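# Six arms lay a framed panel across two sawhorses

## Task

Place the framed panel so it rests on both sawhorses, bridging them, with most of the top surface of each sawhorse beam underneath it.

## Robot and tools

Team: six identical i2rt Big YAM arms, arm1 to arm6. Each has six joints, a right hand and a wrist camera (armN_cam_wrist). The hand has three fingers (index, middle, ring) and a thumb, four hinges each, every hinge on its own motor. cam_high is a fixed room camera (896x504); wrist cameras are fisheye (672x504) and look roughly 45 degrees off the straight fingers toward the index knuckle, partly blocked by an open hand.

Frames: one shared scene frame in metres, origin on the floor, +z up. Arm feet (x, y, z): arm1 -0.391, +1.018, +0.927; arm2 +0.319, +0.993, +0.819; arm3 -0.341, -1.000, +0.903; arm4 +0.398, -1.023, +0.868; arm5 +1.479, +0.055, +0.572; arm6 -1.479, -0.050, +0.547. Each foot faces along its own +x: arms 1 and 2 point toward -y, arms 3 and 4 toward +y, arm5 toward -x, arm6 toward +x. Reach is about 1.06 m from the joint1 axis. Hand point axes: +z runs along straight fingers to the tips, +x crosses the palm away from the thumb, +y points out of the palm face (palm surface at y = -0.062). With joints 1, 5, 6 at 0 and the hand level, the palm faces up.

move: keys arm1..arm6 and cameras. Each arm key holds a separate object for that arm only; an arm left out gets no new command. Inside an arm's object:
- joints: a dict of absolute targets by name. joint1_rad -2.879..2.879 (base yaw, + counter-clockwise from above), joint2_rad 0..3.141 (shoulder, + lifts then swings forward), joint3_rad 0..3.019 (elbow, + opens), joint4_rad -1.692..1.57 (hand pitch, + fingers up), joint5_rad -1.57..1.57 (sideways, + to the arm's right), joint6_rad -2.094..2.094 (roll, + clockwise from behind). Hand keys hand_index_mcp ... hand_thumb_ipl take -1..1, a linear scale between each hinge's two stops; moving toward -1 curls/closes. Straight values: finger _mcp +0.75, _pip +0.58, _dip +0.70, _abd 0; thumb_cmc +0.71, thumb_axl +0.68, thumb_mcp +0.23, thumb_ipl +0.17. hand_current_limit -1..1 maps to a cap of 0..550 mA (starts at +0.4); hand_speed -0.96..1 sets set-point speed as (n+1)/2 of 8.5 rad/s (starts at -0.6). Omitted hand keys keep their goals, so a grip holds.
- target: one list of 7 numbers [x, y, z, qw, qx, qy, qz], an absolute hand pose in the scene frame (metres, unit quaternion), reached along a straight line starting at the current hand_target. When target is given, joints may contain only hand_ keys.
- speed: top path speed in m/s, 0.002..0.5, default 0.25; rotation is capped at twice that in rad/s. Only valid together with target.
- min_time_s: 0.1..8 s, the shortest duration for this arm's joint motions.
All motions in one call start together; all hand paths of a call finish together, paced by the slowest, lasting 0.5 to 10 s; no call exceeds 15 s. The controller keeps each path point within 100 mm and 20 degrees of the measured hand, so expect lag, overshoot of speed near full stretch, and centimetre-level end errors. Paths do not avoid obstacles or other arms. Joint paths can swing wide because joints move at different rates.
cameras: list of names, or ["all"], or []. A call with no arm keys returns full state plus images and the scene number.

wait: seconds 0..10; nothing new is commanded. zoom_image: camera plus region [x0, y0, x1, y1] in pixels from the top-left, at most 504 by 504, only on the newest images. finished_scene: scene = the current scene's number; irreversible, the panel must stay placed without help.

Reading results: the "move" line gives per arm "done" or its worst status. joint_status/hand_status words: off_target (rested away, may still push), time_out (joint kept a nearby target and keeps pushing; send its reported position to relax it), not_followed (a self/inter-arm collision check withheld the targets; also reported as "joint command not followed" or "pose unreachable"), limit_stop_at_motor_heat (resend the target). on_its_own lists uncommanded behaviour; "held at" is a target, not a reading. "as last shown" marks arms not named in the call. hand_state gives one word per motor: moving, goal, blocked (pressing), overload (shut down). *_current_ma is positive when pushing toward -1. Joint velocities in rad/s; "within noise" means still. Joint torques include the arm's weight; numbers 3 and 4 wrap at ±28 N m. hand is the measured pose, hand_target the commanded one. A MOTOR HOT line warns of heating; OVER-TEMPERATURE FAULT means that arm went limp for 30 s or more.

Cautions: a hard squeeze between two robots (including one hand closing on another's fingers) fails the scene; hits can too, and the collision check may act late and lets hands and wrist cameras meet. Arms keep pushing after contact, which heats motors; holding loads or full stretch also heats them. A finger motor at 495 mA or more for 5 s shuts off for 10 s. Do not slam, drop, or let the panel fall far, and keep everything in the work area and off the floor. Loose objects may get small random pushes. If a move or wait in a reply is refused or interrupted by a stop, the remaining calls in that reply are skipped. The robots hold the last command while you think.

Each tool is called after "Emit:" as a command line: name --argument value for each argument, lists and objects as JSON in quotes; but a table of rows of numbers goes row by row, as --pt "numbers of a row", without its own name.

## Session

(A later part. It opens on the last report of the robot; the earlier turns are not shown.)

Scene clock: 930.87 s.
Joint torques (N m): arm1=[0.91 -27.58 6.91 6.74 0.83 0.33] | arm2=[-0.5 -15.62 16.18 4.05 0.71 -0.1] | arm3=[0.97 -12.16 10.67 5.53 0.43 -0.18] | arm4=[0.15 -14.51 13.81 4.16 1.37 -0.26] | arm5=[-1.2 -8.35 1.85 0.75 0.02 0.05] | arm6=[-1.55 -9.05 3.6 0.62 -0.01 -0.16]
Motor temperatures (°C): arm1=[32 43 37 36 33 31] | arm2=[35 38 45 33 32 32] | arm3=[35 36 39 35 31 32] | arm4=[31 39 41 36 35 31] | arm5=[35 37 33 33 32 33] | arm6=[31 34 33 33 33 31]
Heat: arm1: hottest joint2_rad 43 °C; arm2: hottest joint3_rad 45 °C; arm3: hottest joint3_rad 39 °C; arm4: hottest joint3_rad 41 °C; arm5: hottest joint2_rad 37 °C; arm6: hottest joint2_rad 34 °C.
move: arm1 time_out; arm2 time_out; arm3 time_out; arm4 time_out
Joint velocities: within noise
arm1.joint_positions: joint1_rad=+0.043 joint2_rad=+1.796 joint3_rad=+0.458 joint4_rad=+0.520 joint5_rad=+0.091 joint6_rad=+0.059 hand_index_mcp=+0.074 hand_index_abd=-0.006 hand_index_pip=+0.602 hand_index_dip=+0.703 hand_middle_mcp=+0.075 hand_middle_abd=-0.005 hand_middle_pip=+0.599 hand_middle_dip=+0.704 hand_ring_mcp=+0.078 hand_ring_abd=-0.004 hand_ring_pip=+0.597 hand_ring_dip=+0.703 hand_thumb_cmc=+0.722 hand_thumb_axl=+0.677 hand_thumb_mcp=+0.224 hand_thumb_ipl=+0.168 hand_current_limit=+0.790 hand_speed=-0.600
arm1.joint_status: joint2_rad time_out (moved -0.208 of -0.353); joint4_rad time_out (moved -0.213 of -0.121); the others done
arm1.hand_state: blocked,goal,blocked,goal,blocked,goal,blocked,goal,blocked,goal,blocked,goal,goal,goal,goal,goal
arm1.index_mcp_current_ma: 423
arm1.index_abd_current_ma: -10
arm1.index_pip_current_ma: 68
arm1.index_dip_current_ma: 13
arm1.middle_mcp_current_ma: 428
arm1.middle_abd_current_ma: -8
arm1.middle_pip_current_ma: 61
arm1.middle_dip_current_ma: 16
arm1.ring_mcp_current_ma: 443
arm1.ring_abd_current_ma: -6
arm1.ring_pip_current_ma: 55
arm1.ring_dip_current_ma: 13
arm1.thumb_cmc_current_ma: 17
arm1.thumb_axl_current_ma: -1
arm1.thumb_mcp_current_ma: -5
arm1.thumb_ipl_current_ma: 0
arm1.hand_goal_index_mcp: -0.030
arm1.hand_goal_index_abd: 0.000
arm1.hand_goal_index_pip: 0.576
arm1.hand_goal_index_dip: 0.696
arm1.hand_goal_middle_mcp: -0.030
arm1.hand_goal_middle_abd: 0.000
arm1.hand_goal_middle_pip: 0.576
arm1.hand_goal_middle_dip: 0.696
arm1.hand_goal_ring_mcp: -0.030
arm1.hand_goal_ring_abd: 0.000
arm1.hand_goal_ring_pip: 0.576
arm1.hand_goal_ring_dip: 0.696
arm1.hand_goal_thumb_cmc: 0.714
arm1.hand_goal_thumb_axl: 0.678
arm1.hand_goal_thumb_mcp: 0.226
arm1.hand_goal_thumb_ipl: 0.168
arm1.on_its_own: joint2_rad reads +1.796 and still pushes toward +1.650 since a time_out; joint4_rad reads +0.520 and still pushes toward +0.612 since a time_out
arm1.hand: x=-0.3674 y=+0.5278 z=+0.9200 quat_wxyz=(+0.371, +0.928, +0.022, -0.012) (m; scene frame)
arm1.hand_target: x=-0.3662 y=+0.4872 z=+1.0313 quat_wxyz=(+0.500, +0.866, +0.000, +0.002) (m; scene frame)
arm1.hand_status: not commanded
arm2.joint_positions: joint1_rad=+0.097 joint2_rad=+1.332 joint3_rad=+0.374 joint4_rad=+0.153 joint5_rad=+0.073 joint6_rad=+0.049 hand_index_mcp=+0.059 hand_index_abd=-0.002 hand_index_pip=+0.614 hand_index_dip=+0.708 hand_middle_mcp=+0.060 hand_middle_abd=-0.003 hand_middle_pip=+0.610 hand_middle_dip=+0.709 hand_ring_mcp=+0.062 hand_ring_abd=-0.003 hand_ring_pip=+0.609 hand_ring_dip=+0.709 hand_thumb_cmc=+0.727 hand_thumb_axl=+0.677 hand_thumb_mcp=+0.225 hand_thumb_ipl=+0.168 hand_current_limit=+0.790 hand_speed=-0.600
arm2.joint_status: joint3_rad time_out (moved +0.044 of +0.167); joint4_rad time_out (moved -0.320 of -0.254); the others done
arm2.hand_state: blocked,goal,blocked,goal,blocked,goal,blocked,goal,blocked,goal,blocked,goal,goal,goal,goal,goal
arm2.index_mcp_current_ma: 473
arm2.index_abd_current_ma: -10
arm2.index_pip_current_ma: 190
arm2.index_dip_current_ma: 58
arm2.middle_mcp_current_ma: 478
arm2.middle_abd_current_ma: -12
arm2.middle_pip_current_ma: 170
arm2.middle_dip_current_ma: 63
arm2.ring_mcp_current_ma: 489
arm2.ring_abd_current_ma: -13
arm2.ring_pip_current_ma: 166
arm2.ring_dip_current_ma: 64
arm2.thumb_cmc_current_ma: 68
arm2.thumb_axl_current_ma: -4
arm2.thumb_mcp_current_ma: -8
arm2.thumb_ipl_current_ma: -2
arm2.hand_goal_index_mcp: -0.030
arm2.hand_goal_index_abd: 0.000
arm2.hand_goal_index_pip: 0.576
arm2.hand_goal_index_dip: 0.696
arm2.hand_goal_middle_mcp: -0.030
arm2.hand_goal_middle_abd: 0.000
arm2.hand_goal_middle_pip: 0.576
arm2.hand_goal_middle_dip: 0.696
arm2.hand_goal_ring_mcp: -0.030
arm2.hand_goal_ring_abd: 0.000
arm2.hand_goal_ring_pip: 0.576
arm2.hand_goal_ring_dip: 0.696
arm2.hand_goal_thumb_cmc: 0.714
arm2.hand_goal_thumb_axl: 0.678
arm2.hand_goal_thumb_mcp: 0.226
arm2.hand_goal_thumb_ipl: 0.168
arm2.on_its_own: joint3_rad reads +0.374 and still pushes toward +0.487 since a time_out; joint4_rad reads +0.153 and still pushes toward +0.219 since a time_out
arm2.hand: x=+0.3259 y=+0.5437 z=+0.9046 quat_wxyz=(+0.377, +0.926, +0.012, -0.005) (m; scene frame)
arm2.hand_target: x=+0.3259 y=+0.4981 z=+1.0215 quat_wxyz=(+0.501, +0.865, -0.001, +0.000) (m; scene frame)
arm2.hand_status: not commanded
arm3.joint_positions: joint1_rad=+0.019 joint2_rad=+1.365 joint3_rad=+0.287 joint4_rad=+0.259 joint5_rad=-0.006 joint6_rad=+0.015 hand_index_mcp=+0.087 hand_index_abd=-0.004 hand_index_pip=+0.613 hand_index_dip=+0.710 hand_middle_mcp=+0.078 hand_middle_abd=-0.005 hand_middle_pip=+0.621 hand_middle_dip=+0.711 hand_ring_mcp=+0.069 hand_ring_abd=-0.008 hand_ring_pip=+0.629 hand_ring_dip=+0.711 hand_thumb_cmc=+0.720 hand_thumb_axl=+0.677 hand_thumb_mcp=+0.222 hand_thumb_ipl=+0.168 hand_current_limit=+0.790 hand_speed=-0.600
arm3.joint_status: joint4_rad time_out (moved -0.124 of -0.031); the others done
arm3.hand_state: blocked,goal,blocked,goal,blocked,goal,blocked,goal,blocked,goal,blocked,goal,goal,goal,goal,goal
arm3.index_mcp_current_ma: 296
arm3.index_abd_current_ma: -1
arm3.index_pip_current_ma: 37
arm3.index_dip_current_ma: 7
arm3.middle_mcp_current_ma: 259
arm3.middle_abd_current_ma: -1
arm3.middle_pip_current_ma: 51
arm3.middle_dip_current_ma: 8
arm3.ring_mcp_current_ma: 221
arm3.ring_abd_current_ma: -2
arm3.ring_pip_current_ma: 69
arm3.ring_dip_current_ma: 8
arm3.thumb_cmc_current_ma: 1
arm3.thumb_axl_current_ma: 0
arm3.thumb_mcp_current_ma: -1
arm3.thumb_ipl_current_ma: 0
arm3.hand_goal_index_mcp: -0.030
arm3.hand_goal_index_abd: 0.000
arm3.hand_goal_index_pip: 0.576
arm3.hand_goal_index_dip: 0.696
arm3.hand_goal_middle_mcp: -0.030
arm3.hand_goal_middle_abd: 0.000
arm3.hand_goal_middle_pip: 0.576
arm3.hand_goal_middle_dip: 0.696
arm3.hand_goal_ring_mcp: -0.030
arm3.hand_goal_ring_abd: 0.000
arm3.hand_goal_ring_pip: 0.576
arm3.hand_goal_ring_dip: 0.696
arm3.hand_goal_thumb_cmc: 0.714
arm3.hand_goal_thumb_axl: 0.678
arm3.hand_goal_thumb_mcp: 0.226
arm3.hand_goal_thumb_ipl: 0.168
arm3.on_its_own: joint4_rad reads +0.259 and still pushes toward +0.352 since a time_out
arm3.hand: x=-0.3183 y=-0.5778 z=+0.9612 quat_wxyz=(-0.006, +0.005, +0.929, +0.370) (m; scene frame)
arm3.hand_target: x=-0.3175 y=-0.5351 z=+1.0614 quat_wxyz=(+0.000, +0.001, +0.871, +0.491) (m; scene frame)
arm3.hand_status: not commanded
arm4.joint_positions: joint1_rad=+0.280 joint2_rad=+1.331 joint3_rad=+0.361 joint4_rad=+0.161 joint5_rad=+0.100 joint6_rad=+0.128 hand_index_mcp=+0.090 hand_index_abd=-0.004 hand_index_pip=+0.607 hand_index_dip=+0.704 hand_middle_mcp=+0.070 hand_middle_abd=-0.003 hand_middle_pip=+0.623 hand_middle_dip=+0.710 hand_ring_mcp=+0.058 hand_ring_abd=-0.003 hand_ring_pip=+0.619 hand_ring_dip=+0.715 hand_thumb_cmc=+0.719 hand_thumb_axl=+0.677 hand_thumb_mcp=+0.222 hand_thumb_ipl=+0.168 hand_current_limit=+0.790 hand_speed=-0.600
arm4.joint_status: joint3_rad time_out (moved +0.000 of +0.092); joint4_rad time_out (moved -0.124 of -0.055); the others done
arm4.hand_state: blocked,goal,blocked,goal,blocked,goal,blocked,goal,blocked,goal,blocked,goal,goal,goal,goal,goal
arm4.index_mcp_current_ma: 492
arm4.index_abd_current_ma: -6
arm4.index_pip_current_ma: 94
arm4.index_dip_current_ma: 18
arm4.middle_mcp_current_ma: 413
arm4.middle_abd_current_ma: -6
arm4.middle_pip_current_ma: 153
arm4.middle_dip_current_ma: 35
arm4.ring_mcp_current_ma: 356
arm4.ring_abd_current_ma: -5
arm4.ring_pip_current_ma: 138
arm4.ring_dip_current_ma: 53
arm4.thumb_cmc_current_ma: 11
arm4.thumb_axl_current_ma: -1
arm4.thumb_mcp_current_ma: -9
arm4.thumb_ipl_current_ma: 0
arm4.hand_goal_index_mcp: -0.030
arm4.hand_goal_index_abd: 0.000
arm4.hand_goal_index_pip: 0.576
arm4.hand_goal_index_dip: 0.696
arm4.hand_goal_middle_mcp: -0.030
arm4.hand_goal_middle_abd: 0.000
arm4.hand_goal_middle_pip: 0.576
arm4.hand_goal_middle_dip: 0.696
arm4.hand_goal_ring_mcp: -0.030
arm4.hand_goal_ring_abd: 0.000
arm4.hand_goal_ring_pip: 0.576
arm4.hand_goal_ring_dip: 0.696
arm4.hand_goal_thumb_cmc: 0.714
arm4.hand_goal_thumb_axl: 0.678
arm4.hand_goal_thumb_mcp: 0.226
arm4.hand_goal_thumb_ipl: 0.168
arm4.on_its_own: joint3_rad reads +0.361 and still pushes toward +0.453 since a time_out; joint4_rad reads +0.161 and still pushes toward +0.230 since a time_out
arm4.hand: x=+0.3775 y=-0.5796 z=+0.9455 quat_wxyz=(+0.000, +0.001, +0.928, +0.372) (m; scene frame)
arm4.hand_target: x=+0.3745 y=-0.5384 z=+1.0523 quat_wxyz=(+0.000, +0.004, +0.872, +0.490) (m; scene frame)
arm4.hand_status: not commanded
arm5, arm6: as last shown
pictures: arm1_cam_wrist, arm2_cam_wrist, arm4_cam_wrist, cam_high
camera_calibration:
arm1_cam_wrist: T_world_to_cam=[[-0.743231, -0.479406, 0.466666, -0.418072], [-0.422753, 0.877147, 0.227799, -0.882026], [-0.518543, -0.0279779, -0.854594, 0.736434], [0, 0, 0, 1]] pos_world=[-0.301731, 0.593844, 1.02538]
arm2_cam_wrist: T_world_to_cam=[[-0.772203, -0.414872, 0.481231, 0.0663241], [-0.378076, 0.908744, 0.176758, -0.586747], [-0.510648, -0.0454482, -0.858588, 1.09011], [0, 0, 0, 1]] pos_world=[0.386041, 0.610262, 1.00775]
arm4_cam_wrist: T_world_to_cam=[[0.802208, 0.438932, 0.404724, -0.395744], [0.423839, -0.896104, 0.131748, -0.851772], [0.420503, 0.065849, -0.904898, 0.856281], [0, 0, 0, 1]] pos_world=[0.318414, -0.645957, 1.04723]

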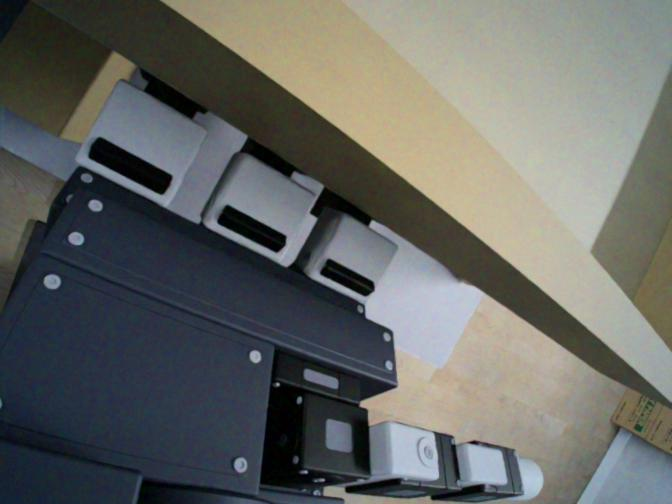

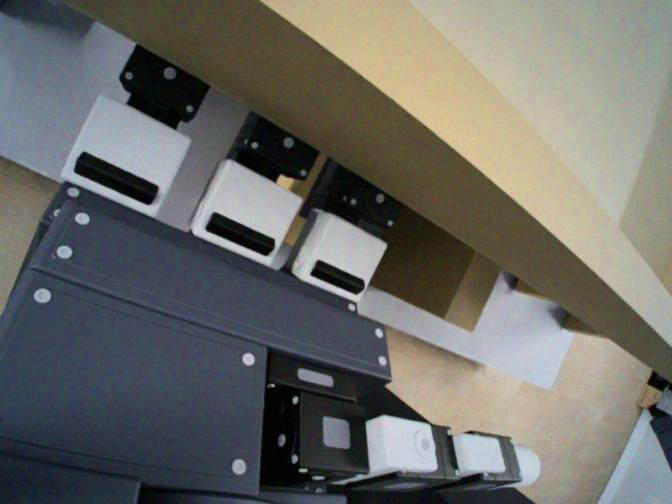

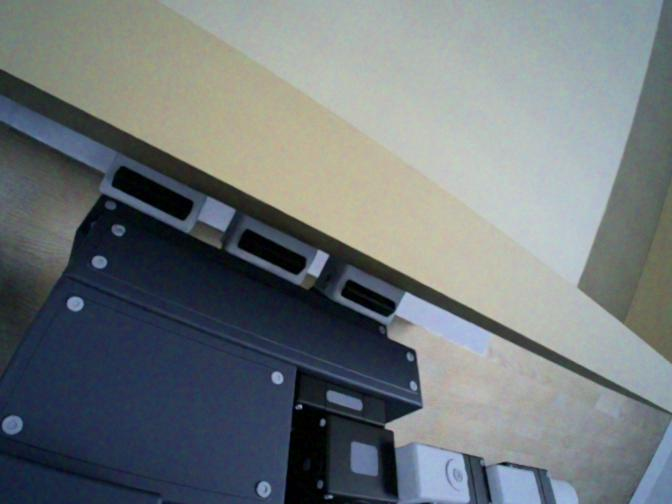

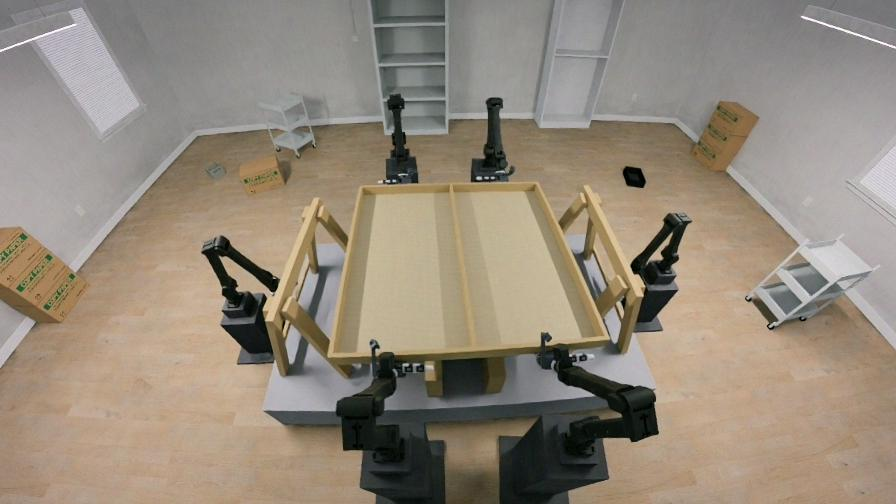

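Emit:
move --arm1 '{"joints": {"joint2_rad": 1.353, "joint3_rad": 0.525, "joint4_rad": 0.355}, "min_time_s": 3}' --arm2 '{"joints": {"joint2_rad": 0.951, "joint3_rad": 0.627, "joint4_rad": -0.137}, "min_time_s": 3}' --arm3 '{"joints": {"joint2_rad": 1.13, "joint3_rad": 0.394, "joint4_rad": 0.223}, "min_time_s": 3}' --arm4 '{"joints": {"joint2_rad": 1.057, "joint3_rad": 0.507, "joint4_rad": 0.043}, "min_time_s": 3}' --cameras '["arm1_cam_wrist", "arm2_cam_wrist", "arm4_cam_wrist", "cam_high"]'

Scene clock: 961.63 s.
Joint torques (N m): arm1=[0.97 -25.35 10.4 6.65 0.75 0.33] | arm2=[-0.91 -15.03 18.48 4.16 0.71 -0.11] | arm3=[0.79 -10.81 13.61 4.88 0.38 -0.19] | arm4=[0.21 -12.57 16.88 3.88 1.36 -0.26] | arm5=[-1.2 -8.35 1.85 0.75 0.02 0.05] | arm6=[-1.55 -9.05 3.63 0.64 -0.01 -0.16]
Motor temperatures (°C): arm1=[32 46 39 35 34 31] | arm2=[35 39 52 33 32 32] | arm3=[35 36 43 34 31 32] | arm4=[31 38 47 35 35 31] | arm5=[35 37 33 33 32 33] | arm6=[31 34 33 33 33 31]
Heat: arm1: hottest joint2_rad 46 °C; arm2: hottest joint3_rad 52 °C; arm3: hottest joint3_rad 43 °C; arm4: hottest joint3_rad 47 °C; arm5: hottest joint2_rad 37 °C; arm6: hottest joint2_rad 34 °C.
move: arm1 time_out; arm2 time_out; arm3 time_out; arm4 time_out
Joint velocities: within noise
arm1.joint_positions: joint1_rad=+0.043 joint2_rad=+1.498 joint3_rad=+0.458 joint4_rad=+0.266 joint5_rad=+0.093 joint6_rad=+0.059 hand_index_mcp=+0.119 hand_index_abd=-0.007 hand_index_pip=+0.613 hand_index_dip=+0.708 hand_middle_mcp=+0.118 hand_middle_abd=-0.005 hand_middle_pip=+0.612 hand_middle_dip=+0.710 hand_ring_mcp=+0.117 hand_ring_abd=-0.005 hand_ring_pip=+0.614 hand_ring_dip=+0.707 hand_thumb_cmc=+0.722 hand_thumb_axl=+0.677 hand_thumb_mcp=+0.224 hand_thumb_ipl=+0.168 hand_current_limit=+0.790 hand_speed=-0.600
arm1.joint_status: joint2_rad time_out (moved -0.297 of -0.443); joint4_rad time_out (moved -0.254 of -0.165); the others done
arm1.hand_state: blocked,goal,blocked,goal,blocked,goal,blocked,goal,blocked,goal,blocked,goal,goal,goal,goal,goal
arm1.index_mcp_current_ma: 492
arm1.index_abd_current_ma: -11
arm1.index_pip_current_ma: 107
arm1.index_dip_current_ma: 28
arm1.middle_mcp_current_ma: 492
arm1.middle_abd_current_ma: -8
arm1.middle_pip_current_ma: 106
arm1.middle_dip_current_ma: 31
arm1.ring_mcp_current_ma: 492
arm1.ring_abd_current_ma: -7
arm1.ring_pip_current_ma: 113
arm1.ring_dip_current_ma: 25
arm1.thumb_cmc_current_ma: 17
arm1.thumb_axl_current_ma: -1
arm1.thumb_mcp_current_ma: -5
arm1.thumb_ipl_current_ma: 0
arm1.hand_goal_index_mcp: -0.030
arm1.hand_goal_index_abd: 0.000
arm1.hand_goal_index_pip: 0.576
arm1.hand_goal_index_dip: 0.696
arm1.hand_goal_middle_mcp: -0.030
arm1.hand_goal_middle_abd: 0.000
arm1.hand_goal_middle_pip: 0.576
arm1.hand_goal_middle_dip: 0.696
arm1.hand_goal_ring_mcp: -0.030
arm1.hand_goal_ring_abd: 0.000
arm1.hand_goal_ring_pip: 0.576
arm1.hand_goal_ring_dip: 0.696
arm1.hand_goal_thumb_cmc: 0.714
arm1.hand_goal_thumb_axl: 0.678
arm1.hand_goal_thumb_mcp: 0.226
arm1.hand_goal_thumb_ipl: 0.168
arm1.on_its_own: joint2_rad reads +1.498 and still pushes toward +1.353 since a time_out; joint4_rad reads +0.266 and still pushes toward +0.355 since a time_out
arm1.hand: x=-0.3668 y=+0.5284 z=+1.0009 quat_wxyz=(+0.391, +0.920, +0.021, -0.010) (m; scene frame)
arm1.hand_target: x=-0.3665 y=+0.4978 z=+1.1250 quat_wxyz=(+0.525, +0.851, -0.002, +0.006) (m; scene frame)
arm1.hand_status: not commanded
arm2.joint_positions: joint1_rad=+0.097 joint2_rad=+1.053 joint3_rad=+0.475 joint4_rad=-0.202 joint5_rad=+0.073 joint6_rad=+0.049 hand_index_mcp=+0.105 hand_index_abd=-0.005 hand_index_pip=+0.616 hand_index_dip=+0.708 hand_middle_mcp=+0.103 hand_middle_abd=-0.005 hand_middle_pip=+0.614 hand_middle_dip=+0.711 hand_ring_mcp=+0.101 hand_ring_abd=-0.006 hand_ring_pip=+0.615 hand_ring_dip=+0.713 hand_thumb_cmc=+0.727 hand_thumb_axl=+0.677 hand_thumb_mcp=+0.225 hand_thumb_ipl=+0.168 hand_current_limit=+0.790 hand_speed=-0.600
arm2.joint_status: joint3_rad time_out (moved +0.100 of +0.253); joint4_rad time_out (moved -0.355 of -0.290); the others done
arm2.hand_state: blocked,goal,blocked,goal,blocked,goal,blocked,goal,blocked,goal,blocked,goal,goal,goal,goal,goal
arm2.index_mcp_current_ma: 492
arm2.index_abd_current_ma: -21
arm2.index_pip_current_ma: 198
arm2.index_dip_current_ma: 58
arm2.middle_mcp_current_ma: 492
arm2.middle_abd_current_ma: -24
arm2.middle_pip_current_ma: 189
arm2.middle_dip_current_ma: 73
arm2.ring_mcp_current_ma: 492
arm2.ring_abd_current_ma: -25
arm2.ring_pip_current_ma: 194
arm2.ring_dip_current_ma: 84
arm2.thumb_cmc_current_ma: 68
arm2.thumb_axl_current_ma: -4
arm2.thumb_mcp_current_ma: -8
arm2.thumb_ipl_current_ma: -2
arm2.hand_goal_index_mcp: -0.030
arm2.hand_goal_index_abd: 0.000
arm2.hand_goal_index_pip: 0.576
arm2.hand_goal_index_dip: 0.696
arm2.hand_goal_middle_mcp: -0.030
arm2.hand_goal_middle_abd: 0.000
arm2.hand_goal_middle_pip: 0.576
arm2.hand_goal_middle_dip: 0.696
arm2.hand_goal_ring_mcp: -0.030
arm2.hand_goal_ring_abd: 0.000
arm2.hand_goal_ring_pip: 0.576
arm2.hand_goal_ring_dip: 0.696
arm2.hand_goal_thumb_cmc: 0.714
arm2.hand_goal_thumb_axl: 0.678
arm2.hand_goal_thumb_mcp: 0.226
arm2.hand_goal_thumb_ipl: 0.168
arm2.on_its_own: joint3_rad reads +0.475 and still pushes toward +0.587 since a time_out; joint4_rad reads -0.202 and still pushes toward -0.137 since a time_out
arm2.hand: x=+0.3257 y=+0.5461 z=+0.9927 quat_wxyz=(+0.389, +0.921, +0.012, -0.004) (m; scene frame)
arm2.hand_target: x=+0.3233 y=+0.5241 z=+1.1196 quat_wxyz=(+0.513, +0.858, -0.001, +0.002) (m; scene frame)
arm2.hand_status: not commanded
arm3.joint_positions: joint1_rad=+0.019 joint2_rad=+1.218 joint3_rad=+0.287 joint4_rad=+0.152 joint5_rad=-0.004 joint6_rad=+0.013 hand_index_mcp=+0.087 hand_index_abd=-0.004 hand_index_pip=+0.613 hand_index_dip=+0.710 hand_middle_mcp=+0.078 hand_middle_abd=-0.005 hand_middle_pip=+0.621 hand_middle_dip=+0.711 hand_ring_mcp=+0.069 hand_ring_abd=-0.008 hand_ring_pip=+0.629 hand_ring_dip=+0.711 hand_thumb_cmc=+0.720 hand_thumb_axl=+0.677 hand_thumb_mcp=+0.222 hand_thumb_ipl=+0.168 hand_current_limit=+0.790 hand_speed=-0.600
arm3.joint_status: joint3_rad time_out (moved +0.000 of +0.107); joint4_rad time_out (moved -0.107 of -0.036); the others done
arm3.hand_state: blocked,goal,blocked,goal,blocked,goal,blocked,goal,blocked,goal,blocked,goal,goal,goal,goal,goal
arm3.index_mcp_current_ma: 296
arm3.index_abd_current_ma: -1
arm3.index_pip_current_ma: 37
arm3.index_dip_current_ma: 7
arm3.middle_mcp_current_ma: 259
arm3.middle_abd_current_ma: -1
arm3.middle_pip_current_ma: 51
arm3.middle_dip_current_ma: 8
arm3.ring_mcp_current_ma: 224
arm3.ring_abd_current_ma: -2
arm3.ring_pip_current_ma: 69
arm3.ring_dip_current_ma: 8
arm3.thumb_cmc_current_ma: 1
arm3.thumb_axl_current_ma: 0
arm3.thumb_mcp_current_ma: -1
arm3.thumb_ipl_current_ma: 0
arm3.hand_goal_index_mcp: -0.030
arm3.hand_goal_index_abd: 0.000
arm3.hand_goal_index_pip: 0.576
arm3.hand_goal_index_dip: 0.696
arm3.hand_goal_middle_mcp: -0.030
arm3.hand_goal_middle_abd: 0.000
arm3.hand_goal_middle_pip: 0.576
arm3.hand_goal_middle_dip: 0.696
arm3.hand_goal_ring_mcp: -0.030
arm3.hand_goal_ring_abd: 0.000
arm3.hand_goal_ring_pip: 0.576
arm3.hand_goal_ring_dip: 0.696
arm3.hand_goal_thumb_cmc: 0.714
arm3.hand_goal_thumb_axl: 0.678
arm3.hand_goal_thumb_mcp: 0.226
arm3.hand_goal_thumb_ipl: 0.168
arm3.on_its_own: joint3_rad reads +0.287 and still pushes toward +0.394 since a time_out; joint4_rad reads +0.152 and still pushes toward +0.223 since a time_out
arm3.hand: x=-0.3182 y=-0.5822 z=+0.9947 quat_wxyz=(-0.004, +0.004, +0.922, +0.388) (m; scene frame)
arm3.hand_target: x=-0.3175 y=-0.5392 z=+1.1039 quat_wxyz=(+0.001, +0.001, +0.862, +0.507) (m; scene frame)
arm3.hand_status: not commanded
arm4.joint_positions: joint1_rad=+0.280 joint2_rad=+1.147 joint3_rad=+0.363 joint4_rad=-0.017 joint5_rad=+0.100 joint6_rad=+0.127 hand_index_mcp=+0.090 hand_index_abd=-0.004 hand_index_pip=+0.587 hand_index_dip=+0.701 hand_middle_mcp=+0.070 hand_middle_abd=-0.003 hand_middle_pip=+0.604 hand_middle_dip=+0.707 hand_ring_mcp=+0.056 hand_ring_abd=-0.003 hand_ring_pip=+0.614 hand_ring_dip=+0.713 hand_thumb_cmc=+0.719 hand_thumb_axl=+0.677 hand_thumb_mcp=+0.222 hand_thumb_ipl=+0.168 hand_current_limit=+0.790 hand_speed=-0.600
arm4.joint_status: joint3_rad time_out (moved +0.003 of +0.146); joint4_rad time_out (moved -0.178 of -0.118); the others done
arm4.hand_state: blocked,goal,goal,goal,blocked,goal,blocked,goal,blocked,goal,blocked,goal,goal,goal,goal,goal
arm4.index_mcp_current_ma: 492
arm4.index_abd_current_ma: -7
arm4.index_pip_current_ma: 26
arm4.index_dip_current_ma: 9
arm4.middle_mcp_current_ma: 413
arm4.middle_abd_current_ma: -6
arm4.middle_pip_current_ma: 82
arm4.middle_dip_current_ma: 26
arm4.ring_mcp_current_ma: 346
arm4.ring_abd_current_ma: -5
arm4.ring_pip_current_ma: 119
arm4.ring_dip_current_ma: 46
arm4.thumb_cmc_current_ma: 11
arm4.thumb_axl_current_ma: -1
arm4.thumb_mcp_current_ma: -9
arm4.thumb_ipl_current_ma: 0
arm4.hand_goal_index_mcp: -0.030
arm4.hand_goal_index_abd: 0.000
arm4.hand_goal_index_pip: 0.576
arm4.hand_goal_index_dip: 0.696
arm4.hand_goal_middle_mcp: -0.030
arm4.hand_goal_middle_abd: 0.000
arm4.hand_goal_middle_pip: 0.576
arm4.hand_goal_middle_dip: 0.696
arm4.hand_goal_ring_mcp: -0.030
arm4.hand_goal_ring_abd: 0.000
arm4.hand_goal_ring_pip: 0.576
arm4.hand_goal_ring_dip: 0.696
arm4.hand_goal_thumb_cmc: 0.714
arm4.hand_goal_thumb_axl: 0.678
arm4.hand_goal_thumb_mcp: 0.226
arm4.hand_goal_thumb_ipl: 0.168
arm4.on_its_own: joint3_rad reads +0.363 and still pushes toward +0.476 since a time_out; joint4_rad reads -0.017 and still pushes toward +0.043 since a time_out
arm4.hand: x=+0.3791 y=-0.5935 z=+0.9817 quat_wxyz=(+0.000, +0.001, +0.927, +0.376) (m; scene frame)
arm4.hand_target: x=+0.3764 y=-0.5551 z=+1.0962 quat_wxyz=(+0.000, +0.004, +0.870, +0.494) (m; scene frame)
arm4.hand_status: not commanded
arm5, arm6: as last shown
pictures: arm1_cam_wrist, arm2_cam_wrist, arm4_cam_wrist, cam_high
camera_calibration:
arm1_cam_wrist: T_world_to_cam=[[-0.746086, -0.457987, 0.483326, -0.484138], [-0.422785, 0.88662, 0.187507, -0.8655], [-0.514402, -0.0644464, -0.855124, 0.827145], [0, 0, 0, 1]] pos_world=[-0.301644, 0.598947, 1.10359]
arm2_cam_wrist: T_world_to_cam=[[-0.773455, -0.402843, 0.489371, 0.0104626], [-0.378473, 0.912837, 0.153254, -0.583305], [-0.508453, -0.0666789, -0.858504, 1.17654], [0, 0, 0, 1]] pos_world=[0.385545, 0.615128, 1.09434]
arm4_cam_wrist: T_world_to_cam=[[0.801966, 0.436786, 0.407516, -0.409516], [0.424702, -0.896628, 0.125242, -0.863941], [0.420094, 0.0726335, -0.904569, 0.893185], [0, 0, 0, 1]] pos_world=[0.320113, -0.660639, 1.08303]

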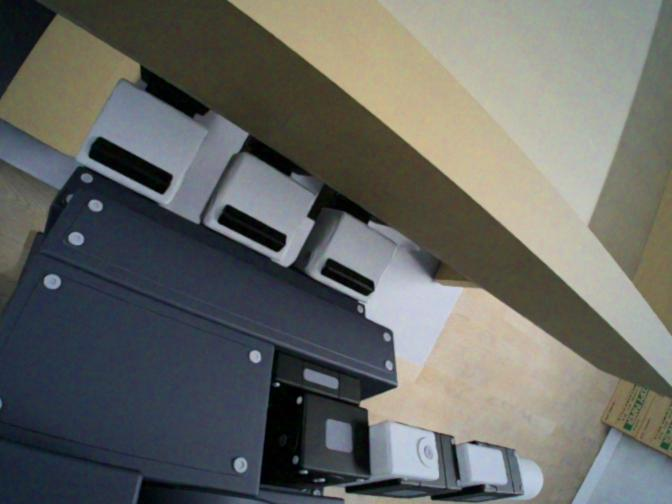

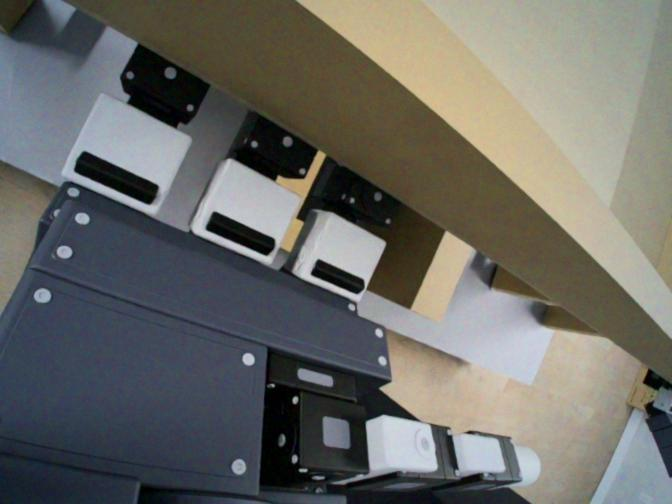

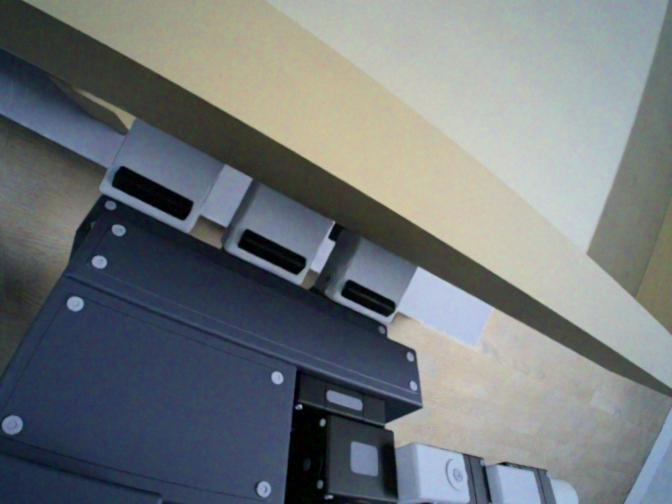

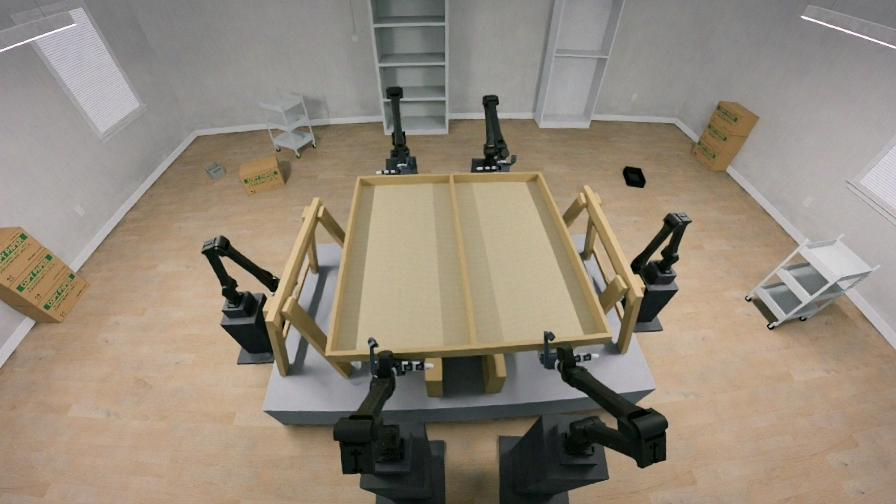

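Emit:
move --arm1 '{"joints": {"joint2_rad": 1.30}, "min_time_s": 2}' --arm2 '{"joints": {"joint2_rad": 0.886}, "min_time_s": 2}' --arm3 '{"joints": {"joint2_rad": 1.055, "joint3_rad": 0.415}, "min_time_s": 2}' --arm4 '{"joints": {"joint2_rad": 0.965, "joint3_rad": 0.52}, "min_time_s": 2}' --arm5 '{"target": [1.07, 0.033, 0.43, 0, -0.7071, 0.7071, 0], "speed": 0.1}' --arm6 '{"target": [-1.07, -0.013, 0.43, 0, 0.7071, 0.7071, 0], "speed": 0.1}' --cameras '["arm5_cam_wrist", "arm6_cam_wrist", "arm2_cam_wrist", "cam_high"]'

Scene clock: 983.70 s.
Joint torques (N m): arm1=[0.97 -25.41 10.69 7.5 0.71 0.33] | arm2=[-0.79 -14.51 18.86 4.14 0.75 -0.12] | arm3=[0.85 -10.87 14.56 5.93 0.31 -0.14] | arm4=[0.21 -13.16 17.42 4.71 1.13 -0.2] | arm5=[-1.2 -9.7 3.55 -0.08 0.01 0.05] | arm6=[-1.55 -10.58 5.53 -0.25 -0.02 -0.17]
Motor temperatures (°C): arm1=[32 44 42 35 34 31] | arm2=[35 39 56 33 32 32] | arm3=[35 36 46 34 31 32] | arm4=[31 38 47 35 35 31] | arm5=[35 37 33 33 32 33] | arm6=[31 34 33 33 33 31]
Heat: arm1: hottest joint2_rad 44 °C; arm2: hottest joint3_rad 56 °C; arm3: hottest joint3_rad 46 °C; arm4: hottest joint3_rad 47 °C; arm5: hottest joint2_rad 37 °C; arm6: hottest joint2_rad 34 °C.
move: arm1 time_out; arm2 done; arm3 time_out; arm4 time_out; arm5 done; arm6 done
Joint velocities: within noise
arm1.joint_positions: joint1_rad=+0.043 joint2_rad=+1.451 joint3_rad=+0.458 joint4_rad=+0.247 joint5_rad=+0.093 joint6_rad=+0.059 hand_index_mcp=+0.135 hand_index_abd=-0.007 hand_index_pip=+0.614 hand_index_dip=+0.709 hand_middle_mcp=+0.130 hand_middle_abd=-0.005 hand_middle_pip=+0.617 hand_middle_dip=+0.711 hand_ring_mcp=+0.123 hand_ring_abd=-0.005 hand_ring_pip=+0.623 hand_ring_dip=+0.708 hand_thumb_cmc=+0.722 hand_thumb_axl=+0.677 hand_thumb_mcp=+0.224 hand_thumb_ipl=+0.168 hand_current_limit=+0.790 hand_speed=-0.600
arm1.joint_status: joint2_rad time_out (moved -0.047 of -0.198)
arm1.hand_state: blocked,goal,blocked,goal,blocked,goal,blocked,goal,blocked,goal,blocked,goal,goal,goal,goal,goal
arm1.index_mcp_current_ma: 492
arm1.index_abd_current_ma: -11
arm1.index_pip_current_ma: 112
arm1.index_dip_current_ma: 29
arm1.middle_mcp_current_ma: 492
arm1.middle_abd_current_ma: -8
arm1.middle_pip_current_ma: 123
arm1.middle_dip_current_ma: 34
arm1.ring_mcp_current_ma: 492
arm1.ring_abd_current_ma: -7
arm1.ring_pip_current_ma: 145
arm1.ring_dip_current_ma: 28
arm1.thumb_cmc_current_ma: 17
arm1.thumb_axl_current_ma: -1
arm1.thumb_mcp_current_ma: -5
arm1.thumb_ipl_current_ma: 0
arm1.hand_goal_index_mcp: -0.030
arm1.hand_goal_index_abd: 0.000
arm1.hand_goal_index_pip: 0.576
arm1.hand_goal_index_dip: 0.696
arm1.hand_goal_middle_mcp: -0.030
arm1.hand_goal_middle_abd: 0.000
arm1.hand_goal_middle_pip: 0.576
arm1.hand_goal_middle_dip: 0.696
arm1.hand_goal_ring_mcp: -0.030
arm1.hand_goal_ring_abd: 0.000
arm1.hand_goal_ring_pip: 0.576
arm1.hand_goal_ring_dip: 0.696
arm1.hand_goal_thumb_cmc: 0.714
arm1.hand_goal_thumb_axl: 0.678
arm1.hand_goal_thumb_mcp: 0.226
arm1.hand_goal_thumb_ipl: 0.168
arm1.on_its_own: joint2_rad reads +1.451 and still pushes toward +1.300 since a time_out; joint4_rad reads +0.247 and still pushes toward +0.355 since a time_out
arm1.hand: x=-0.3667 y=+0.5282 z=+1.0185 quat_wxyz=(+0.404, +0.914, +0.020, -0.009) (m; scene frame)
arm1.hand_target: x=-0.3667 y=+0.5020 z=+1.1511 quat_wxyz=(+0.547, +0.837, -0.003, +0.009) (m; scene frame)
arm1.hand_status: not commanded
arm2.joint_positions: joint1_rad=+0.097 joint2_rad=+0.990 joint3_rad=+0.475 joint4_rad=-0.202 joint5_rad=+0.073 joint6_rad=+0.049 hand_index_mcp=+0.154 hand_index_abd=-0.006 hand_index_pip=+0.616 hand_index_dip=+0.708 hand_middle_mcp=+0.151 hand_middle_abd=-0.006 hand_middle_pip=+0.614 hand_middle_dip=+0.712 hand_ring_mcp=+0.147 hand_ring_abd=-0.007 hand_ring_pip=+0.616 hand_ring_dip=+0.713 hand_thumb_cmc=+0.727 hand_thumb_axl=+0.677 hand_thumb_mcp=+0.225 hand_thumb_ipl=+0.168 hand_current_limit=+0.790 hand_speed=-0.600
arm2.joint_status: all done
arm2.hand_state: blocked,goal,blocked,goal,blocked,goal,blocked,goal,blocked,goal,blocked,goal,goal,goal,goal,goal
arm2.index_mcp_current_ma: 492
arm2.index_abd_current_ma: -25
arm2.index_pip_current_ma: 198
arm2.index_dip_current_ma: 58
arm2.middle_mcp_current_ma: 492
arm2.middle_abd_current_ma: -27
arm2.middle_pip_current_ma: 189
arm2.middle_dip_current_ma: 77
arm2.ring_mcp_current_ma: 492
arm2.ring_abd_current_ma: -28
arm2.ring_pip_current_ma: 200
arm2.ring_dip_current_ma: 87
arm2.thumb_cmc_current_ma: 68
arm2.thumb_axl_current_ma: -4
arm2.thumb_mcp_current_ma: -8
arm2.thumb_ipl_current_ma: -2
arm2.hand_goal_index_mcp: -0.030
arm2.hand_goal_index_abd: 0.000
arm2.hand_goal_index_pip: 0.576
arm2.hand_goal_index_dip: 0.696
arm2.hand_goal_middle_mcp: -0.030
arm2.hand_goal_middle_abd: 0.000
arm2.hand_goal_middle_pip: 0.576
arm2.hand_goal_middle_dip: 0.696
arm2.hand_goal_ring_mcp: -0.030
arm2.hand_goal_ring_abd: 0.000
arm2.hand_goal_ring_pip: 0.576
arm2.hand_goal_ring_dip: 0.696
arm2.hand_goal_thumb_cmc: 0.714
arm2.hand_goal_thumb_axl: 0.678
arm2.hand_goal_thumb_mcp: 0.226
arm2.hand_goal_thumb_ipl: 0.168
arm2.on_its_own: joint3_rad reads +0.475 and still pushes toward +0.587 since a time_out; joint4_rad reads -0.202 and still pushes toward -0.137 since a time_out
arm2.hand: x=+0.3255 y=+0.5496 z=+1.0196 quat_wxyz=(+0.418, +0.909, +0.010, -0.001) (m; scene frame)
arm2.hand_target: x=+0.3221 y=+0.5360 z=+1.1482 quat_wxyz=(+0.540, +0.841, -0.003, +0.005) (m; scene frame)
arm2.hand_status: not commanded
arm3.joint_positions: joint1_rad=+0.019 joint2_rad=+1.154 joint3_rad=+0.287 joint4_rad=+0.125 joint5_rad=-0.003 joint6_rad=+0.012 hand_index_mcp=+0.087 hand_index_abd=-0.003 hand_index_pip=+0.628 hand_index_dip=+0.716 hand_middle_mcp=+0.085 hand_middle_abd=-0.005 hand_middle_pip=+0.631 hand_middle_dip=+0.715 hand_ring_mcp=+0.083 hand_ring_abd=-0.008 hand_ring_pip=+0.635 hand_ring_dip=+0.713 hand_thumb_cmc=+0.720 hand_thumb_axl=+0.677 hand_thumb_mcp=+0.222 hand_thumb_ipl=+0.168 hand_current_limit=+0.790 hand_speed=-0.600
arm3.joint_status: joint3_rad time_out (moved +0.000 of +0.128); the others done
arm3.hand_state: blocked,goal,blocked,blocked,blocked,goal,blocked,goal,blocked,goal,blocked,goal,goal,goal,goal,goal
arm3.index_mcp_current_ma: 296
arm3.index_abd_current_ma: -1
arm3.index_pip_current_ma: 66
arm3.index_dip_current_ma: 13
arm3.middle_mcp_current_ma: 288
arm3.middle_abd_current_ma: -1
arm3.middle_pip_current_ma: 74
arm3.middle_dip_current_ma: 12
arm3.ring_mcp_current_ma: 278
arm3.ring_abd_current_ma: -2
arm3.ring_pip_current_ma: 82
arm3.ring_dip_current_ma: 10
arm3.thumb_cmc_current_ma: 1
arm3.thumb_axl_current_ma: 0
arm3.thumb_mcp_current_ma: -1
arm3.thumb_ipl_current_ma: 0
arm3.hand_goal_index_mcp: -0.030
arm3.hand_goal_index_abd: 0.000
arm3.hand_goal_index_pip: 0.576
arm3.hand_goal_index_dip: 0.696
arm3.hand_goal_middle_mcp: -0.030
arm3.hand_goal_middle_abd: 0.000
arm3.hand_goal_middle_pip: 0.576
arm3.hand_goal_middle_dip: 0.696
arm3.hand_goal_ring_mcp: -0.030
arm3.hand_goal_ring_abd: 0.000
arm3.hand_goal_ring_pip: 0.576
arm3.hand_goal_ring_dip: 0.696
arm3.hand_goal_thumb_cmc: 0.714
arm3.hand_goal_thumb_axl: 0.678
arm3.hand_goal_thumb_mcp: 0.226
arm3.hand_goal_thumb_ipl: 0.168
arm3.on_its_own: joint3_rad reads +0.287 and still pushes toward +0.400 since a time_out; joint4_rad reads +0.125 and still pushes toward +0.223 since a time_out
arm3.hand: x=-0.3180 y=-0.5832 z=+1.0137 quat_wxyz=(-0.004, +0.004, +0.914, +0.405) (m; scene frame)
arm3.hand_target: x=-0.3175 y=-0.5441 z=+1.1398 quat_wxyz=(+0.000, +0.001, +0.841, +0.541) (m; scene frame)
arm3.hand_status: not commanded
arm4.joint_positions: joint1_rad=+0.280 joint2_rad=+1.069 joint3_rad=+0.363 joint4_rad=-0.040 joint5_rad=+0.106 joint6_rad=+0.122 hand_index_mcp=+0.092 hand_index_abd=-0.004 hand_index_pip=+0.616 hand_index_dip=+0.709 hand_middle_mcp=+0.082 hand_middle_abd=-0.003 hand_middle_pip=+0.624 hand_middle_dip=+0.712 hand_ring_mcp=+0.073 hand_ring_abd=-0.003 hand_ring_pip=+0.626 hand_ring_dip=+0.717 hand_thumb_cmc=+0.719 hand_thumb_axl=+0.677 hand_thumb_mcp=+0.222 hand_thumb_ipl=+0.168 hand_current_limit=+0.790 hand_speed=-0.600
arm4.joint_status: joint3_rad time_out (moved +0.000 of +0.157); the others done
arm4.hand_state: blocked,goal,blocked,goal,blocked,goal,blocked,goal,blocked,goal,blocked,blocked,goal,goal,goal,goal
arm4.index_mcp_current_ma: 492
arm4.index_abd_current_ma: -7
arm4.index_pip_current_ma: 128
arm4.index_dip_current_ma: 32
arm4.middle_mcp_current_ma: 475
arm4.middle_abd_current_ma: -6
arm4.middle_pip_current_ma: 157
arm4.middle_dip_current_ma: 42
arm4.ring_mcp_current_ma: 428
arm4.ring_abd_current_ma: -5
arm4.ring_pip_current_ma: 165
arm4.ring_dip_current_ma: 57
arm4.thumb_cmc_current_ma: 11
arm4.thumb_axl_current_ma: -1
arm4.thumb_mcp_current_ma: -9
arm4.thumb_ipl_current_ma: 0
arm4.hand_goal_index_mcp: -0.030
arm4.hand_goal_index_abd: 0.000
arm4.hand_goal_index_pip: 0.576
arm4.hand_goal_index_dip: 0.696
arm4.hand_goal_middle_mcp: -0.030
arm4.hand_goal_middle_abd: 0.000
arm4.hand_goal_middle_pip: 0.576
arm4.hand_goal_middle_dip: 0.696
arm4.hand_goal_ring_mcp: -0.030
arm4.hand_goal_ring_abd: 0.000
arm4.hand_goal_ring_pip: 0.576
arm4.hand_goal_ring_dip: 0.696
arm4.hand_goal_thumb_cmc: 0.714
arm4.hand_goal_thumb_axl: 0.678
arm4.hand_goal_thumb_mcp: 0.226
arm4.hand_goal_thumb_ipl: 0.168
arm4.on_its_own: joint3_rad reads +0.363 and still pushes toward +0.476 since a time_out; joint4_rad reads -0.040 and still pushes toward +0.043 since a time_out
arm4.hand: x=+0.3795 y=-0.5957 z=+1.0084 quat_wxyz=(-0.001, +0.001, +0.916, +0.401) (m; scene frame)
arm4.hand_target: x=+0.3774 y=-0.5658 z=+1.1365 quat_wxyz=(-0.007, +0.007, +0.846, +0.533) (m; scene frame)
arm4.hand_status: not commanded
arm5.joint_positions: joint1_rad=+0.178 joint2_rad=+1.882 joint3_rad=+0.623 joint4_rad=-0.314 joint5_rad=+0.015 joint6_rad=+0.152 hand_index_mcp=+0.755 hand_index_abd=+0.001 hand_index_pip=+0.573 hand_index_dip=+0.693 hand_middle_mcp=+0.755 hand_middle_abd=+0.001 hand_middle_pip=+0.573 hand_middle_dip=+0.694 hand_ring_mcp=+0.755 hand_ring_abd=+0.001 hand_ring_pip=+0.573 hand_ring_dip=+0.693 hand_thumb_cmc=+0.716 hand_thumb_axl=+0.677 hand_thumb_mcp=+0.224 hand_thumb_ipl=+0.168 hand_current_limit=+0.750 hand_speed=-0.600
arm5.joint_status: not commanded
arm5.hand_state: goal,goal,goal,goal,goal,goal,goal,goal,goal,goal,goal,goal,goal,goal,goal,goal
arm5.index_mcp_current_ma: 0
arm5.index_abd_current_ma: 0
arm5.index_pip_current_ma: -1
arm5.index_dip_current_ma: -1
arm5.middle_mcp_current_ma: 0
arm5.middle_abd_current_ma: 0
arm5.middle_pip_current_ma: -1
arm5.middle_dip_current_ma: -1
arm5.ring_mcp_current_ma: 0
arm5.ring_abd_current_ma: 0
arm5.ring_pip_current_ma: -2
arm5.ring_dip_current_ma: -2
arm5.thumb_cmc_current_ma: 1
arm5.thumb_axl_current_ma: 0
arm5.thumb_mcp_current_ma: -2
arm5.thumb_ipl_current_ma: 0
arm5.hand_goal_index_mcp: 0.754
arm5.hand_goal_index_abd: 0.000
arm5.hand_goal_index_pip: 0.576
arm5.hand_goal_index_dip: 0.696
arm5.hand_goal_middle_mcp: 0.754
arm5.hand_goal_middle_abd: 0.000
arm5.hand_goal_middle_pip: 0.576
arm5.hand_goal_middle_dip: 0.696
arm5.hand_goal_ring_mcp: 0.754
arm5.hand_goal_ring_abd: 0.000
arm5.hand_goal_ring_pip: 0.576
arm5.hand_goal_ring_dip: 0.696
arm5.hand_goal_thumb_cmc: 0.714
arm5.hand_goal_thumb_axl: 0.678
arm5.hand_goal_thumb_mcp: 0.226
arm5.hand_goal_thumb_ipl: 0.168
arm5.hand: x=+1.0784 y=+0.0322 z=+0.4302 quat_wxyz=(+0.002, -0.705, +0.709, +0.000) (m; scene frame)
arm5.hand_target: x=+1.0700 y=+0.0330 z=+0.4301 quat_wxyz=(+0.000, -0.707, +0.707, +0.000) (m; scene frame)
arm5.hand_status: done (0.008 m and 0.4 deg from the pose sent, 0.053 m and 0.4 deg at the start)
arm6.joint_positions: joint1_rad=+0.151 joint2_rad=+1.782 joint3_rad=+0.626 joint4_rad=-0.395 joint5_rad=+0.002 joint6_rad=+0.197 hand_index_mcp=+0.755 hand_index_abd=+0.000 hand_index_pip=+0.573 hand_index_dip=+0.693 hand_middle_mcp=+0.755 hand_middle_abd=+0.000 hand_middle_pip=+0.573 hand_middle_dip=+0.693 hand_ring_mcp=+0.755 hand_ring_abd=+0.000 hand_ring_pip=+0.573 hand_ring_dip=+0.694 hand_thumb_cmc=+0.716 hand_thumb_axl=+0.677 hand_thumb_mcp=+0.223 hand_thumb_ipl=+0.168 hand_current_limit=+0.750 hand_speed=-0.600
arm6.joint_status: not commanded
arm6.hand_state: goal,goal,goal,goal,goal,goal,goal,goal,goal,goal,goal,goal,goal,goal,goal,goal
arm6.index_mcp_current_ma: 0
arm6.index_abd_current_ma: 0
arm6.index_pip_current_ma: -1
arm6.index_dip_current_ma: -1
arm6.middle_mcp_current_ma: 0
arm6.middle_abd_current_ma: 0
arm6.middle_pip_current_ma: -1
arm6.middle_dip_current_ma: -1
arm6.ring_mcp_current_ma: 0
arm6.ring_abd_current_ma: 0
arm6.ring_pip_current_ma: -1
arm6.ring_dip_current_ma: 0
arm6.thumb_cmc_current_ma: 0
arm6.thumb_axl_current_ma: 0
arm6.thumb_mcp_current_ma: -1
arm6.thumb_ipl_current_ma: 0
arm6.hand_goal_index_mcp: 0.754
arm6.hand_goal_index_abd: 0.000
arm6.hand_goal_index_pip: 0.576
arm6.hand_goal_index_dip: 0.696
arm6.hand_goal_middle_mcp: 0.754
arm6.hand_goal_middle_abd: 0.000
arm6.hand_goal_middle_pip: 0.576
arm6.hand_goal_middle_dip: 0.696
arm6.hand_goal_ring_mcp: 0.754
arm6.hand_goal_ring_abd: 0.000
arm6.hand_goal_ring_pip: 0.576
arm6.hand_goal_ring_dip: 0.696
arm6.hand_goal_thumb_cmc: 0.714
arm6.hand_goal_thumb_axl: 0.678
arm6.hand_goal_thumb_mcp: 0.226
arm6.hand_goal_thumb_ipl: 0.168
arm6.hand: x=-1.0746 y=-0.0105 z=+0.4341 quat_wxyz=(+0.005, +0.707, +0.707, +0.003) (m; scene frame)
arm6.hand_target: x=-1.0700 y=-0.0130 z=+0.4301 quat_wxyz=(+0.000, +0.707, +0.707, +0.000) (m; scene frame)
arm6.hand_status: done (0.007 m and 0.6 deg from the pose sent, 0.050 m and 0.4 deg at the start)
pictures: arm2_cam_wrist, arm5_cam_wrist, arm6_cam_wrist, cam_high
camera_calibration:
arm2_cam_wrist: T_world_to_cam=[[-0.776794, -0.371759, 0.508317, -0.0367221], [-0.37994, 0.920374, 0.0925049, -0.532495], [-0.502232, -0.121273, -0.856187, 1.22532], [0, 0, 0, 1]] pos_world=[0.384555, 0.625041, 1.11703]
arm5_cam_wrist: T_world_to_cam=[[-0.620632, 0.783907, 0.017479, 0.668597], [0.56298, 0.429983, 0.70581, -0.967847], [0.545774, 0.447888, -0.708185, -0.175427], [0, 0, 0, 1]] pos_world=[1.05557, -0.0293892, 0.547195]
arm6_cam_wrist: T_world_to_cam=[[0.585128, -0.810666, 0.0211169, 0.645184], [-0.551476, -0.378686, 0.743283, -0.97185], [-0.594558, -0.446561, -0.668643, -0.233142], [0, 0, 0, 1]] pos_world=[-1.05208, 0.0508904, 0.552847]

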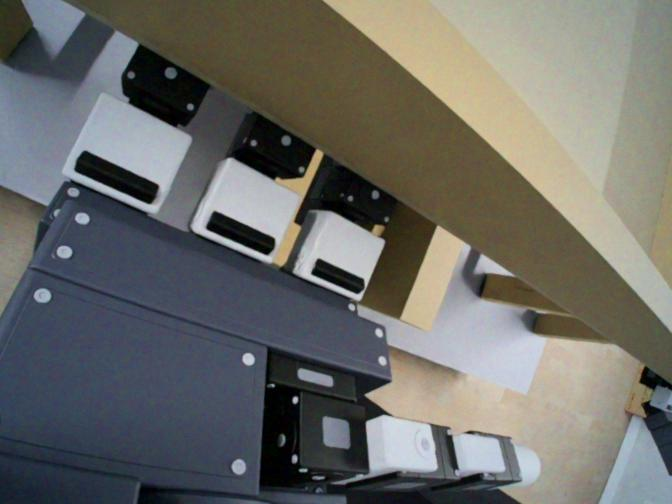

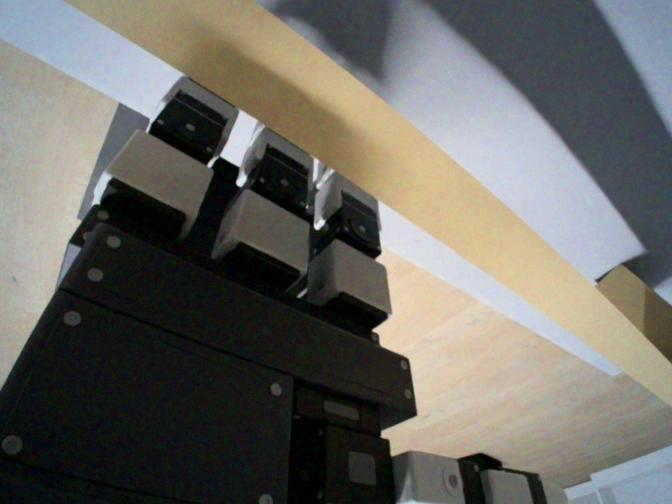

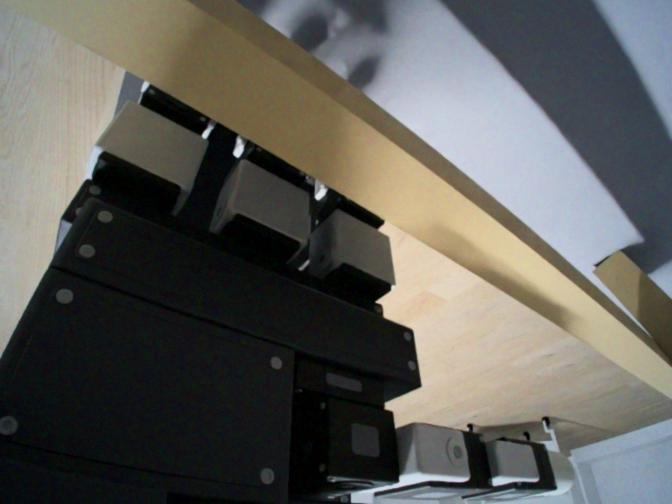

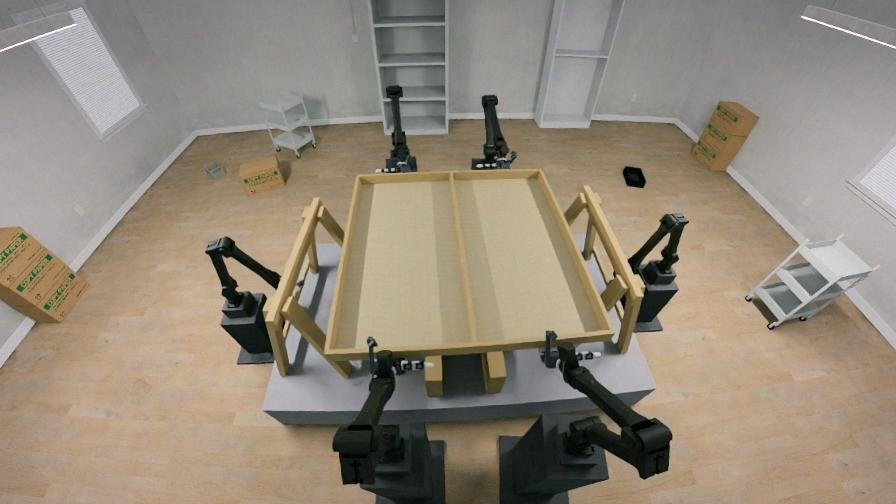

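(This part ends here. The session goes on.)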